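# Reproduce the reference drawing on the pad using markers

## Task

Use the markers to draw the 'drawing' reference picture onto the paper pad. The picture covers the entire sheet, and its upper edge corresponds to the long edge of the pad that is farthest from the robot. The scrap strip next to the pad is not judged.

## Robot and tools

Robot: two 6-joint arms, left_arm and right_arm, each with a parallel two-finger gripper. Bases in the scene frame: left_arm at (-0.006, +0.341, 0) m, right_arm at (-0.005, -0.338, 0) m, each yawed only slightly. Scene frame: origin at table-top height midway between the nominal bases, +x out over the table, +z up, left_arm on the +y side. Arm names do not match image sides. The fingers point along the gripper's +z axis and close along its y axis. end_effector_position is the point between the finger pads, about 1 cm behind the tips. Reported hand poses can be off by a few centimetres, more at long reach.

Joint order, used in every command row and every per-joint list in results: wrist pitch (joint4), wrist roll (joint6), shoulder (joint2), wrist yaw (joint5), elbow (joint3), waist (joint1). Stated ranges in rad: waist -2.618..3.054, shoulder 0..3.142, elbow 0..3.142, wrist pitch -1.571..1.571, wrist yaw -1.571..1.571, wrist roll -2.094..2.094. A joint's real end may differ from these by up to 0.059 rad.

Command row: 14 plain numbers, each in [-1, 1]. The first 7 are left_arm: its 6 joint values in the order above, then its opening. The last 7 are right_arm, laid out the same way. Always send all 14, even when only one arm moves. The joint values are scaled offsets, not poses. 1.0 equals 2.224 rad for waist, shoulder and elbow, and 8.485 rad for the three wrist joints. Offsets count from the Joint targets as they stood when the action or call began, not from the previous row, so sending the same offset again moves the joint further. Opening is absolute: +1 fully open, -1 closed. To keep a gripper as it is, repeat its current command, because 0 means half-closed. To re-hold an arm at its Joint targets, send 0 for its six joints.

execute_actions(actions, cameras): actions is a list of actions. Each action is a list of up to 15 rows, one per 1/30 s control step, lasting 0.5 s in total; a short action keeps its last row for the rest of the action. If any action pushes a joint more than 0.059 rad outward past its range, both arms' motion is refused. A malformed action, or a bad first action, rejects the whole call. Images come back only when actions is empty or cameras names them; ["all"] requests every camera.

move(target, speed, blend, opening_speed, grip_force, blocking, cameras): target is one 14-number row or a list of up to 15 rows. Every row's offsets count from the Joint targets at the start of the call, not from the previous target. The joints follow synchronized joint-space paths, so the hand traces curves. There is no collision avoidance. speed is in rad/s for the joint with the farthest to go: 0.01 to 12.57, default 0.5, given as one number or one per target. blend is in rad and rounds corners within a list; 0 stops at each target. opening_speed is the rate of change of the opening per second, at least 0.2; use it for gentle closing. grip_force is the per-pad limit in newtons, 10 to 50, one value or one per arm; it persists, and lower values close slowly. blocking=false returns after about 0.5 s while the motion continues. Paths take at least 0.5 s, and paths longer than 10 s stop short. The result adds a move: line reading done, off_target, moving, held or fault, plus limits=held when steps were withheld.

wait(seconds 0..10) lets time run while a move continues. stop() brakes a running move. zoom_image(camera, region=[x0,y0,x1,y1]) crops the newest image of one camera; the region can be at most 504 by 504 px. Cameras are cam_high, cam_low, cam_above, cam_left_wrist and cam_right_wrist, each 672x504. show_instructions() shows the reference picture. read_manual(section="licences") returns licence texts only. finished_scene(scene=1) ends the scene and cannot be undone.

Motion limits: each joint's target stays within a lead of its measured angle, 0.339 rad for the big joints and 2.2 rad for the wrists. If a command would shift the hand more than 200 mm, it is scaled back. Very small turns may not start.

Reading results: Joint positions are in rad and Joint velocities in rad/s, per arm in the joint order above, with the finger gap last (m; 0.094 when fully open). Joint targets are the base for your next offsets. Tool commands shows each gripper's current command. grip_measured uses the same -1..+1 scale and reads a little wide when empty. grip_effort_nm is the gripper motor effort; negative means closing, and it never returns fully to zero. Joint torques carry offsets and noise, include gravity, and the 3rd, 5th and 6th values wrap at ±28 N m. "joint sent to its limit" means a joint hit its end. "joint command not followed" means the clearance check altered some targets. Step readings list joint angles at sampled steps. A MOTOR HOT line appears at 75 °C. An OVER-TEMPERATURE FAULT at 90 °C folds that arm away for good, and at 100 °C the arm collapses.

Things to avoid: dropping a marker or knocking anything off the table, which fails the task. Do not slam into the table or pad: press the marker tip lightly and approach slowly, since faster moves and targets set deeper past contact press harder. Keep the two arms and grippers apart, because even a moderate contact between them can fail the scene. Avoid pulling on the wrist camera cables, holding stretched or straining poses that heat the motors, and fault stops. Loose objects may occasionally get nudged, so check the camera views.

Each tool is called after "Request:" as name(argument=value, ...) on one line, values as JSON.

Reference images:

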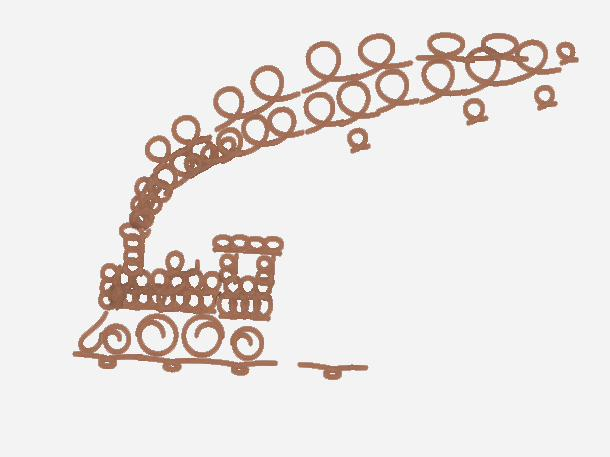

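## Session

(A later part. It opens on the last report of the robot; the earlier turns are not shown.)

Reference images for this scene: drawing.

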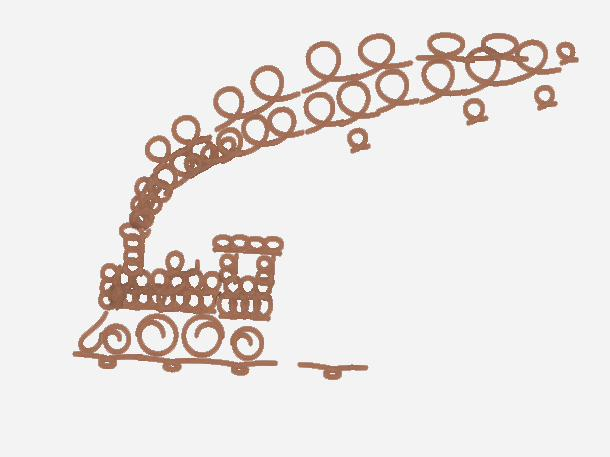

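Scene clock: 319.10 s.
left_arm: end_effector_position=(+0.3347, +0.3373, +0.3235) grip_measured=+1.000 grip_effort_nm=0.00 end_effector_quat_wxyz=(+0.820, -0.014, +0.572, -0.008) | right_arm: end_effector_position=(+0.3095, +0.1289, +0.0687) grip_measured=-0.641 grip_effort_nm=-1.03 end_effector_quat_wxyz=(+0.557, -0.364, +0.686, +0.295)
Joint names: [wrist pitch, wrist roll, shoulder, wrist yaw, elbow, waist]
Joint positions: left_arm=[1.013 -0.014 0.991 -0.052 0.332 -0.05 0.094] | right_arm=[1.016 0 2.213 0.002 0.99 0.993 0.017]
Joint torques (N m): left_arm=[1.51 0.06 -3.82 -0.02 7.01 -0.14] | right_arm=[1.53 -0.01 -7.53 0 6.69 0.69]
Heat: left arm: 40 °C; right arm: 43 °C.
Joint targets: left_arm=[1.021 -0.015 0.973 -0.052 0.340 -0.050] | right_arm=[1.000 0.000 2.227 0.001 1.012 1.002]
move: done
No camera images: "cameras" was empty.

Request:
move(target=[[0,0,0,0,0,0,1,0,0,0.003143,0,0.00452,0.002,-1],[0,0,0,0,0,0,1,0,0,-0.015257,0,-0.01248,0.004826,-1],[0,0,0,0,0,0,1,0,0,-0.0184,0,-0.017,0.006826,-1],[0,0,0,0,0,0,1,0,0,-0.02284,0,-0.023388,-0.006874,-1],[0,0,0,0,0,0,1,0,0,-0.024412,0,-0.025648,-0.007874,-1],[0,0,0,0,0,0,1,0,0,-0.032952,0,-0.037916,-0.010783,-1],[0,0,0,0,0,0,1,0,0,-0.034523,0,-0.040176,-0.011783,-1],[0,0,0,0,0,0,1,0,0,-0.016123,0,-0.023176,-0.014609,-1],[0,0,0,0,0,0,1,0,0,-0.01298,0,-0.018656,-0.016609,-1],[0,0,0,0,0,0,1,0,0,-0.00854,0,-0.012268,-0.002909,-1],[0,0,0,0,0,0,1,0,0,-0.005397,0,-0.007748,-0.000909,-1],[0,0,0,0,0,0,1,0,0,-0.023797,0,-0.024748,0.001917,-1],[0,0,0,0,0,0,1,0,0,-0.02694,0,-0.029268,0.003917,-1],[0,0,0,0,0,0,1,0,0,-0.03138,0,-0.035656,-0.009783,-1],[0,0,0,0,0,0,1,0,0,-0.032952,0,-0.037216,-0.007983,-1]], speed=[0.075,0.22,0.075,0.17,0.075,0.08,0.07,0.22,0.075,0.17,0.075,0.22,0.075,0.17,0.075], blend=[0.002,0.002,0.002,0.002,0.001,0.001,0.001,0.002,0.002,0.002,0.002,0.002,0.002,0.001,0], cameras=[])

Scene clock: 322.63 s.
left_arm: end_effector_position=(+0.3347, +0.3373, +0.3235) grip_measured=+1.000 grip_effort_nm=0.00 end_effector_quat_wxyz=(+0.820, -0.014, +0.572, -0.008) | right_arm: end_effector_position=(+0.3049, +0.1193, +0.0682) grip_measured=-0.641 grip_effort_nm=-1.03 end_effector_quat_wxyz=(+0.553, -0.365, +0.690, +0.292)
Joint names: [wrist pitch, wrist roll, shoulder, wrist yaw, elbow, waist]
Joint positions: left_arm=[1.013 -0.014 0.991 -0.052 0.332 -0.05 0.094] | right_arm=[1.017 0 2.181 0.002 0.944 0.991 0.017]
Joint torques (N m): left_arm=[1.53 0.06 -3.89 -0.02 7.09 -0.2] | right_arm=[1.52 0 -10.41 -0.01 3.36 -0.59]
Heat: left arm: 40 °C; right arm: 42 °C.
Joint targets: left_arm=[1.021 -0.015 0.973 -0.052 0.340 -0.050] | right_arm=[1.001 0.000 2.153 0.001 0.929 0.984]
move: done
No camera images: "cameras" was empty.

Request:
move(target=[[0,0,0,0,0,0,1,0,0,-0.009176,0,-0.013676,-0.005786,-1],[0,0,0,0,0,0,1,0,0,-0.010734,0,-0.015859,-0.006835,-1],[0,0,0,0,0,0,1,0,0,0.007666,0,0.001141,-0.009797,-1],[0,0,0,0,0,0,1,0,0,0.010781,0,0.005507,-0.011894,-1],[0,0,0,0,0,0,1,0,0,0.015183,0,0.011675,0.001986,-1],[0,0,0,0,0,0,1,0,0,0.018298,0,0.016041,0.004083,-1],[0,0,0,0,0,0,1,0,0,-0.000102,0,-0.000959,0.007045,-1],[0,0,0,0,0,0,1,0,0,-0.003217,0,-0.005325,0.009142,-1],[0,0,0,0,0,0,1,0,0,-0.007619,0,-0.011493,-0.004738,-1],[0,0,0,0,0,0,1,0,0,-0.009176,0,-0.013676,-0.005786,-1],[0,0,0,0,0,0,1,0,0,-0.01884,0,-0.027273,-0.009099,-1],[0,0,0,0,0,0,1,0,0,-0.020398,0,-0.029456,-0.010148,-1],[0,0,0,0,0,0,1,0,0,-0.001998,0,-0.012456,-0.01311,-1],[0,0,0,0,0,0,1,0,0,0.001117,0,-0.00809,-0.015207,-1],[0,0,0,0,0,0,1,0,0,0.005519,0,-0.001922,-0.001327,-1]], speed=[0.08,0.07,0.22,0.075,0.17,0.075,0.22,0.075,0.17,0.075,0.08,0.07,0.22,0.075,0.17], blend=[0.001,0.001,0.002,0.002,0.002,0.002,0.002,0.002,0.002,0.001,0.001,0.001,0.002,0.002,0], cameras=[])

Scene clock: 326.53 s.
left_arm: end_effector_position=(+0.3347, +0.3373, +0.3235) grip_measured=+1.000 grip_effort_nm=0.00 end_effector_quat_wxyz=(+0.820, -0.014, +0.572, -0.008) | right_arm: end_effector_position=(+0.3075, +0.1061, +0.0683) grip_measured=-0.641 grip_effort_nm=-1.03 end_effector_quat_wxyz=(+0.551, -0.360, +0.696, +0.285)
Joint names: [wrist pitch, wrist roll, shoulder, wrist yaw, elbow, waist]
Joint positions: left_arm=[1.013 -0.014 0.991 -0.052 0.332 -0.05 0.094] | right_arm=[1.017 0 2.152 0.003 0.903 0.973 0.017]
Joint torques (N m): left_arm=[1.52 0.04 -4.07 -0.05 6.99 -0.1] | right_arm=[1.52 -0.01 -7.1 -0.01 6.53 0.66]
Heat: left arm: 40 °C; right arm: 42 °C.
Joint targets: left_arm=[1.021 -0.015 0.973 -0.052 0.340 -0.050] | right_arm=[1.000 0.000 2.165 0.001 0.925 0.981]
move: done
No camera images: "cameras" was empty.

Request:
move(target=[[0,0,0,0,0,0,1,0,0,0.003115,0,0.004366,0.002097,-1],[0,0,0,0,0,0,1,0,0,-0.015285,0,-0.012634,0.005059,-1],[0,0,0,0,0,0,1,0,0,-0.0184,0,-0.017,0.007156,-1],[0,0,0,0,0,0,1,0,0,-0.022802,0,-0.023168,-0.006724,-1],[0,0,0,0,0,0,1,0,0,-0.024359,0,-0.025351,-0.007772,-1],[0,0,0,0,0,0,1,0,0,-0.033987,0,-0.038897,-0.011181,-1],[0,0,0,0,0,0,1,0,0,-0.035545,0,-0.04108,-0.01223,-1],[0,0,0,0,0,0,1,0,0,-0.017145,0,-0.02408,-0.015192,-1],[0,0,0,0,0,0,1,0,0,-0.01403,0,-0.019714,-0.017289,-1],[0,0,0,0,0,0,1,0,0,-0.009628,0,-0.013546,-0.003409,-1],[0,0,0,0,0,0,1,0,0,-0.006513,0,-0.00918,-0.001312,-1],[0,0,0,0,0,0,1,0,0,-0.024913,0,-0.02618,0.00165,-1],[0,0,0,0,0,0,1,0,0,-0.028028,0,-0.030546,0.003747,-1],[0,0,0,0,0,0,1,0,0,-0.03243,0,-0.036714,-0.010133,-1],[0,0,0,0,0,0,1,0,0,-0.033987,0,-0.038197,-0.008381,-1]], speed=[0.075,0.22,0.075,0.17,0.075,0.08,0.07,0.22,0.075,0.17,0.075,0.22,0.075,0.17,0.075], blend=[0.002,0.002,0.002,0.002,0.001,0.001,0.001,0.002,0.002,0.002,0.002,0.002,0.002,0.001,0], cameras=[])

Scene clock: 330.00 s.
left_arm: end_effector_position=(+0.3347, +0.3373, +0.3235) grip_measured=+1.000 grip_effort_nm=0.00 end_effector_quat_wxyz=(+0.820, -0.014, +0.572, -0.008) | right_arm: end_effector_position=(+0.3026, +0.0951, +0.0676) grip_measured=-0.641 grip_effort_nm=-1.03 end_effector_quat_wxyz=(+0.547, -0.361, +0.701, +0.281)
Joint names: [wrist pitch, wrist roll, shoulder, wrist yaw, elbow, waist]
Joint positions: left_arm=[1.013 -0.014 0.991 -0.052 0.332 -0.05 0.094] | right_arm=[1.017 0 2.117 0.003 0.854 0.969 0.017]
Joint torques (N m): left_arm=[1.51 0.02 -3.71 -0.02 7.08 -0.1] | right_arm=[1.51 -0.01 -9.88 -0.01 3.29 -0.58]
Heat: left arm: 40 °C; right arm: 42 °C.
Joint targets: left_arm=[1.021 -0.015 0.973 -0.052 0.340 -0.050] | right_arm=[1.000 0.000 2.090 0.001 0.840 0.962]
move: done
No camera images: "cameras" was empty.

Request:
move(target=[[0,0,0,0,0,0,1,0,0,-0.010095,0,-0.014771,-0.006541,-1],[0,0,0,0,0,0,1,0,0,-0.011653,0,-0.016954,-0.00759,-1],[0,0,0,0,0,0,1,0,0,0.006747,0,0.000046,-0.010552,-1],[0,0,0,0,0,0,1,0,0,0.009862,0,0.004412,-0.012649,-1],[0,0,0,0,0,0,1,0,0,0.014264,0,0.01058,0.001231,-1],[0,0,0,0,0,0,1,0,0,0.017379,0,0.014946,0.003328,-1],[0,0,0,0,0,0,1,0,0,-0.001021,0,-0.002054,0.00629,-1],[0,0,0,0,0,0,1,0,0,-0.004136,0,-0.00642,0.008387,-1],[0,0,0,0,0,0,1,0,0,-0.008538,0,-0.012588,-0.005493,-1],[0,0,0,0,0,0,1,0,0,-0.010095,0,-0.014771,-0.006541,-1],[0,0,0,0,0,0,1,0,0,-0.015856,0,-0.021996,-0.007023,-1],[0,0,0,0,0,0,1,0,0,-0.1,0,-0.021996,-0.007023,-1],[0,0,0,0,0,0,1,0,0,-0.014729,0,0.098265,0.023687,-1],[0,0,0,0,0,0,1,0,0,0.025306,0,0.065465,0.011187,-1],[0,0,0,0,0,0,1,0,0,0.056806,0,0.065465,0.011187,-1]], speed=[0.08,0.07,0.22,0.075,0.17,0.075,0.22,0.075,0.17,0.075,0.08,0.4,0.4,0.15,0.2], blend=[0.001,0.001,0.002,0.002,0.002,0.002,0.002,0.002,0.002,0.001,0,0.01,0.005,0.003,0], cameras=[])

Scene clock: 336.07 s.
left_arm: end_effector_position=(+0.3347, +0.3373, +0.3235) grip_measured=+1.000 grip_effort_nm=0.00 end_effector_quat_wxyz=(+0.820, -0.014, +0.572, -0.008) | right_arm: end_effector_position=(+0.3103, +0.1282, +0.0689) grip_measured=-0.641 grip_effort_nm=-1.03 end_effector_quat_wxyz=(+0.554, -0.364, +0.689, +0.293)
Joint names: [wrist pitch, wrist roll, shoulder, wrist yaw, elbow, waist]
Joint positions: left_arm=[1.013 -0.014 0.991 -0.052 0.332 -0.05 0.094] | right_arm=[0.999 0 2.206 0.003 0.991 0.992 0.017]
Joint torques (N m): left_arm=[1.51 0.07 -3.96 -0.01 6.99 -0.01] | right_arm=[1.68 0 -7.79 -0.01 4.22 -0.4]
Heat: left arm: 40 °C; right arm: 42 °C.
Joint targets: left_arm=[1.021 -0.015 0.973 -0.052 0.340 -0.050] | right_arm=[1.000 0.000 2.216 0.001 0.986 0.987]
move: done
No camera images: "cameras" was empty.

Request:
move(target=[[0,0,0,0,0,0,1,0,0,-0.016537,0,-0.009093,-0.008977,-1],[0,0,0,0,0,0,1,0,0,-0.018108,0,-0.011353,-0.009977,-1],[0,0,0,0,0,0,1,0,0,0.000292,0,0.005647,-0.012803,-1],[0,0,0,0,0,0,1,0,0,0.003435,0,0.010167,-0.014803,-1],[0,0,0,0,0,0,1,0,0,0.007875,0,0.016555,-0.001103,-1],[0,0,0,0,0,0,1,0,0,0.011018,0,0.021075,0.000897,-1],[0,0,0,0,0,0,1,0,0,-0.007382,0,0.004075,0.003723,-1],[0,0,0,0,0,0,1,0,0,-0.010525,0,-0.000445,0.005723,-1],[0,0,0,0,0,0,1,0,0,-0.014965,0,-0.006833,-0.007977,-1],[0,0,0,0,0,0,1,0,0,-0.016537,0,-0.009093,-0.008977,-1],[0,0,0,0,0,0,1,0,0,-0.025926,0,-0.022582,-0.012572,-1],[0,0,0,0,0,0,1,0,0,-0.027497,0,-0.024842,-0.013572,-1],[0,0,0,0,0,0,1,0,0,-0.009097,0,-0.007842,-0.016398,-1],[0,0,0,0,0,0,1,0,0,-0.005954,0,-0.003322,-0.018398,-1],[0,0,0,0,0,0,1,0,0,-0.001514,0,0.003066,-0.004698,-1]], speed=[0.1,0.07,0.22,0.075,0.17,0.075,0.22,0.075,0.17,0.075,0.08,0.07,0.22,0.075,0.17], blend=[0.001,0.001,0.002,0.002,0.002,0.002,0.002,0.002,0.002,0.001,0.001,0.001,0.002,0.002,0], cameras=[])

Scene clock: 340.33 s.
left_arm: end_effector_position=(+0.3347, +0.3373, +0.3235) grip_measured=+1.000 grip_effort_nm=0.00 end_effector_quat_wxyz=(+0.820, -0.014, +0.572, -0.008) | right_arm: end_effector_position=(+0.3186, +0.1172, +0.0686) grip_measured=-0.641 grip_effort_nm=-1.03 end_effector_quat_wxyz=(+0.559, -0.356, +0.692, +0.287)
Joint names: [wrist pitch, wrist roll, shoulder, wrist yaw, elbow, waist]
Joint positions: left_arm=[1.013 -0.014 0.991 -0.052 0.332 -0.05 0.094] | right_arm=[1.015 0 2.199 0.003 0.971 0.969 0.017]
Joint torques (N m): left_arm=[1.47 0.04 -3.79 -0.03 7.16 0.03] | right_arm=[1.53 -0.01 -7.42 -0.02 6.65 0.69]
Heat: left arm: 40 °C; right arm: 42 °C.
Joint targets: left_arm=[1.021 -0.015 0.973 -0.052 0.340 -0.050] | right_arm=[1.000 0.000 2.213 0.001 0.992 0.977]
move: done
No camera images: "cameras" was empty.

Request:
move(target=[[0,0,0,0,0,0,1,0,0,0.003143,0,0.00452,0.002,-1],[0,0,0,0,0,0,1,0,0,-0.015257,0,-0.01248,0.004826,-1],[0,0,0,0,0,0,1,0,0,-0.0184,0,-0.017,0.006826,-1],[0,0,0,0,0,0,1,0,0,-0.02284,0,-0.023388,-0.006874,-1],[0,0,0,0,0,0,1,0,0,-0.024412,0,-0.025648,-0.007874,-1],[0,0,0,0,0,0,1,0,0,-0.033727,0,-0.03889,-0.011537,-1],[0,0,0,0,0,0,1,0,0,-0.035285,0,-0.041073,-0.012586,-1],[0,0,0,0,0,0,1,0,0,-0.016885,0,-0.024073,-0.015548,-1],[0,0,0,0,0,0,1,0,0,-0.01377,0,-0.019707,-0.017645,-1],[0,0,0,0,0,0,1,0,0,-0.009368,0,-0.013539,-0.003765,-1],[0,0,0,0,0,0,1,0,0,-0.006253,0,-0.009173,-0.001668,-1],[0,0,0,0,0,0,1,0,0,-0.024653,0,-0.026173,0.001294,-1],[0,0,0,0,0,0,1,0,0,-0.027768,0,-0.030539,0.003391,-1],[0,0,0,0,0,0,1,0,0,-0.03217,0,-0.036707,-0.010489,-1],[0,0,0,0,0,0,1,0,0,-0.033727,0,-0.03819,-0.008737,-1]], speed=[0.075,0.22,0.075,0.17,0.075,0.08,0.07,0.22,0.075,0.17,0.075,0.22,0.075,0.17,0.075], blend=[0.002,0.002,0.002,0.002,0.001,0.001,0.001,0.002,0.002,0.002,0.002,0.002,0.002,0.001,0], cameras=[])

Scene clock: 344.57 s.
left_arm: end_effector_position=(+0.3347, +0.3373, +0.3235) grip_measured=+1.000 grip_effort_nm=0.00 end_effector_quat_wxyz=(+0.820, -0.014, +0.572, -0.008) | right_arm: end_effector_position=(+0.3142, +0.1067, +0.0681) grip_measured=-0.641 grip_effort_nm=-1.03 end_effector_quat_wxyz=(+0.554, -0.356, +0.697, +0.283)
Joint names: [wrist pitch, wrist roll, shoulder, wrist yaw, elbow, waist]
Joint positions: left_arm=[1.013 -0.014 0.991 -0.052 0.332 -0.05 0.094] | right_arm=[1.016 0 2.166 0.003 0.922 0.964 0.017]
Joint torques (N m): left_arm=[1.53 0.03 -4 -0.04 7.02 0.03] | right_arm=[1.52 0 -10.28 -0.02 3.33 -0.58]
Heat: left arm: 40 °C; right arm: 42 °C.
Joint targets: left_arm=[1.021 -0.015 0.973 -0.052 0.340 -0.050] | right_arm=[1.001 0.000 2.138 0.001 0.908 0.957]
move: done
No camera images: "cameras" was empty.

Request:
move(target=[[0,0,0,0,0,0,1,0,0,-0.008676,0,-0.012907,-0.006367,-1],[0,0,0,0,0,0,1,0,0,-0.010234,0,-0.01509,-0.007416,-1],[0,0,0,0,0,0,1,0,0,0.008166,0,0.00191,-0.010378,-1],[0,0,0,0,0,0,1,0,0,0.011281,0,0.006276,-0.012475,-1],[0,0,0,0,0,0,1,0,0,0.015683,0,0.012444,0.001405,-1],[0,0,0,0,0,0,1,0,0,0.018798,0,0.01681,0.003502,-1],[0,0,0,0,0,0,1,0,0,0.000398,0,-0.00019,0.006464,-1],[0,0,0,0,0,0,1,0,0,-0.002717,0,-0.004556,0.008561,-1],[0,0,0,0,0,0,1,0,0,-0.007119,0,-0.010724,-0.005319,-1],[0,0,0,0,0,0,1,0,0,-0.008676,0,-0.012907,-0.006367,-1],[0,0,0,0,0,0,1,0,0,-0.017848,0,-0.025811,-0.010258,-1],[0,0,0,0,0,0,1,0,0,-0.019406,0,-0.027994,-0.011307,-1],[0,0,0,0,0,0,1,0,0,-0.001006,0,-0.010994,-0.014269,-1],[0,0,0,0,0,0,1,0,0,0.002109,0,-0.006628,-0.016366,-1],[0,0,0,0,0,0,1,0,0,0.006511,0,-0.00046,-0.002486,-1]], speed=[0.08,0.07,0.22,0.075,0.17,0.075,0.22,0.075,0.17,0.075,0.08,0.07,0.22,0.075,0.17], blend=[0.001,0.001,0.002,0.002,0.002,0.002,0.002,0.002,0.002,0.001,0.001,0.001,0.002,0.002,0], cameras=[])

Scene clock: 348.20 s.
left_arm: end_effector_position=(+0.3347, +0.3373, +0.3235) grip_measured=+1.000 grip_effort_nm=0.00 end_effector_quat_wxyz=(+0.820, -0.014, +0.572, -0.008) | right_arm: end_effector_position=(+0.3179, +0.0932, +0.0681) grip_measured=-0.641 grip_effort_nm=-1.03 end_effector_quat_wxyz=(+0.554, -0.351, +0.703, +0.276)
Joint names: [wrist pitch, wrist roll, shoulder, wrist yaw, elbow, waist]
Joint positions: left_arm=[1.013 -0.014 0.991 -0.052 0.332 -0.05 0.094] | right_arm=[1.016 0 2.139 0.003 0.885 0.944 0.017]
Joint torques (N m): left_arm=[1.49 0.03 -3.84 -0.01 7.06 -0.02] | right_arm=[1.52 0 -6.99 -0.02 6.48 0.66]
Heat: left arm: 40 °C; right arm: 42 °C.
Joint targets: left_arm=[1.021 -0.015 0.973 -0.052 0.340 -0.050] | right_arm=[1.000 0.000 2.152 0.001 0.907 0.952]
move: done
No camera images: "cameras" was empty.

Request:
move(target=[[0,0,0,0,0,0,1,0,0,0.003115,0,0.004366,0.002097,-1],[0,0,0,0,0,0,1,0,0,-0.015285,0,-0.012634,0.005059,-1],[0,0,0,0,0,0,1,0,0,-0.0184,0,-0.017,0.007156,-1],[0,0,0,0,0,0,1,0,0,-0.022802,0,-0.023168,-0.006724,-1],[0,0,0,0,0,0,1,0,0,-0.024359,0,-0.025351,-0.007772,-1],[0,0,0,0,0,0,1,0,0,-0.034002,0,-0.038873,-0.012008,-1],[0,0,0,0,0,0,1,0,0,-0.03556,0,-0.041056,-0.013057,-1],[0,0,0,0,0,0,1,0,0,-0.01716,0,-0.024056,-0.016019,-1],[0,0,0,0,0,0,1,0,0,-0.014045,0,-0.01969,-0.018116,-1],[0,0,0,0,0,0,1,0,0,-0.009643,0,-0.013522,-0.004236,-1],[0,0,0,0,0,0,1,0,0,-0.006528,0,-0.009156,-0.002139,-1],[0,0,0,0,0,0,1,0,0,-0.024928,0,-0.026156,0.000823,-1],[0,0,0,0,0,0,1,0,0,-0.028043,0,-0.030522,0.00292,-1],[0,0,0,0,0,0,1,0,0,-0.032445,0,-0.03669,-0.01096,-1],[0,0,0,0,0,0,1,0,0,-0.034002,0,-0.038173,-0.009208,-1]], speed=[0.075,0.22,0.075,0.17,0.075,0.08,0.07,0.22,0.075,0.17,0.075,0.22,0.075,0.17,0.075], blend=[0.002,0.002,0.002,0.002,0.001,0.001,0.001,0.002,0.002,0.002,0.002,0.002,0.002,0.001,0], cameras=[])

Scene clock: 351.77 s.
left_arm: end_effector_position=(+0.3347, +0.3373, +0.3235) grip_measured=+1.000 grip_effort_nm=0.00 end_effector_quat_wxyz=(+0.820, -0.014, +0.572, -0.008) | right_arm: end_effector_position=(+0.3132, +0.0819, +0.0676) grip_measured=-0.641 grip_effort_nm=-1.03 end_effector_quat_wxyz=(+0.549, -0.351, +0.708, +0.272)
Joint names: [wrist pitch, wrist roll, shoulder, wrist yaw, elbow, waist]
Joint positions: left_arm=[1.013 -0.014 0.991 -0.052 0.332 -0.05 0.094] | right_arm=[1.017 0 2.104 0.003 0.835 0.938 0.017]
Joint torques (N m): left_arm=[1.48 0.03 -3.84 -0.03 7.02 -0.01] | right_arm=[1.52 0 -9.74 -0.02 3.28 -0.58]
Heat: left arm: 41 °C; right arm: 42 °C.
Joint targets: left_arm=[1.021 -0.015 0.973 -0.052 0.340 -0.050] | right_arm=[1.001 0.000 2.076 0.000 0.822 0.931]
move: done
No camera images: "cameras" was empty.

Request:
move(target=[[0,0,0,0,0,0,1,0,0,-0.005061,0,-0.006955,-0.002581,-1],[0,0,0,0,0,0,1,0,0,-0.095,0,-0.006955,-0.002581,-1],[0,0,0,0,0,0,1,0,0,-0.12,0,-0.05,-0.2,-1]], speed=[0.08,0.4,0.9], blend=[0,0.01,0], cameras=["cam_above"])

Request:
zoom_image(camera="cam_above", region=[210, 260, 350, 370])

Scene clock: 354.23 s.
left_arm: end_effector_position=(+0.3347, +0.3373, +0.3235) grip_measured=+1.000 grip_effort_nm=0.00 end_effector_quat_wxyz=(+0.820, -0.014, +0.572, -0.008) | right_arm: end_effector_position=(+0.4417, -0.1162, +0.1432) grip_measured=-0.641 grip_effort_nm=-1.03 end_effector_quat_wxyz=(+0.640, -0.170, +0.734, +0.147)
Joint names: [wrist pitch, wrist roll, shoulder, wrist yaw, elbow, waist]
Joint positions: left_arm=[1.013 -0.014 0.991 -0.052 0.332 -0.05 0.094] | right_arm=[0.989 0 1.843 0.009 0.717 0.479 0.017]
Joint torques (N m): left_arm=[1.48 0.06 -3.96 -0.01 7.08 -0.08] | right_arm=[1.77 -0.01 -8.96 -0.09 4.56 0.53]
Heat: left arm: 41 °C; right arm: 42 °C.
Joint targets: left_arm=[1.021 -0.015 0.973 -0.052 0.340 -0.050] | right_arm=[1.000 0.000 1.810 0.001 0.710 0.486]
move: done
Images, in order (width x height): cam_above 672x504.

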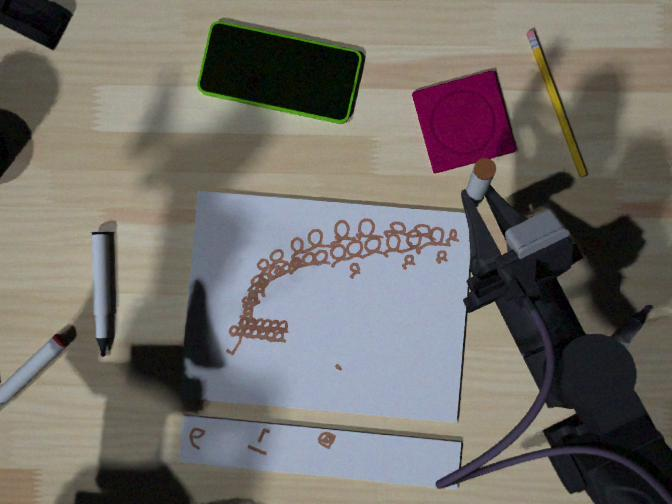

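Scaled by 3.600 from the camera's 672x504 image, which has a finer 960x720 frame.

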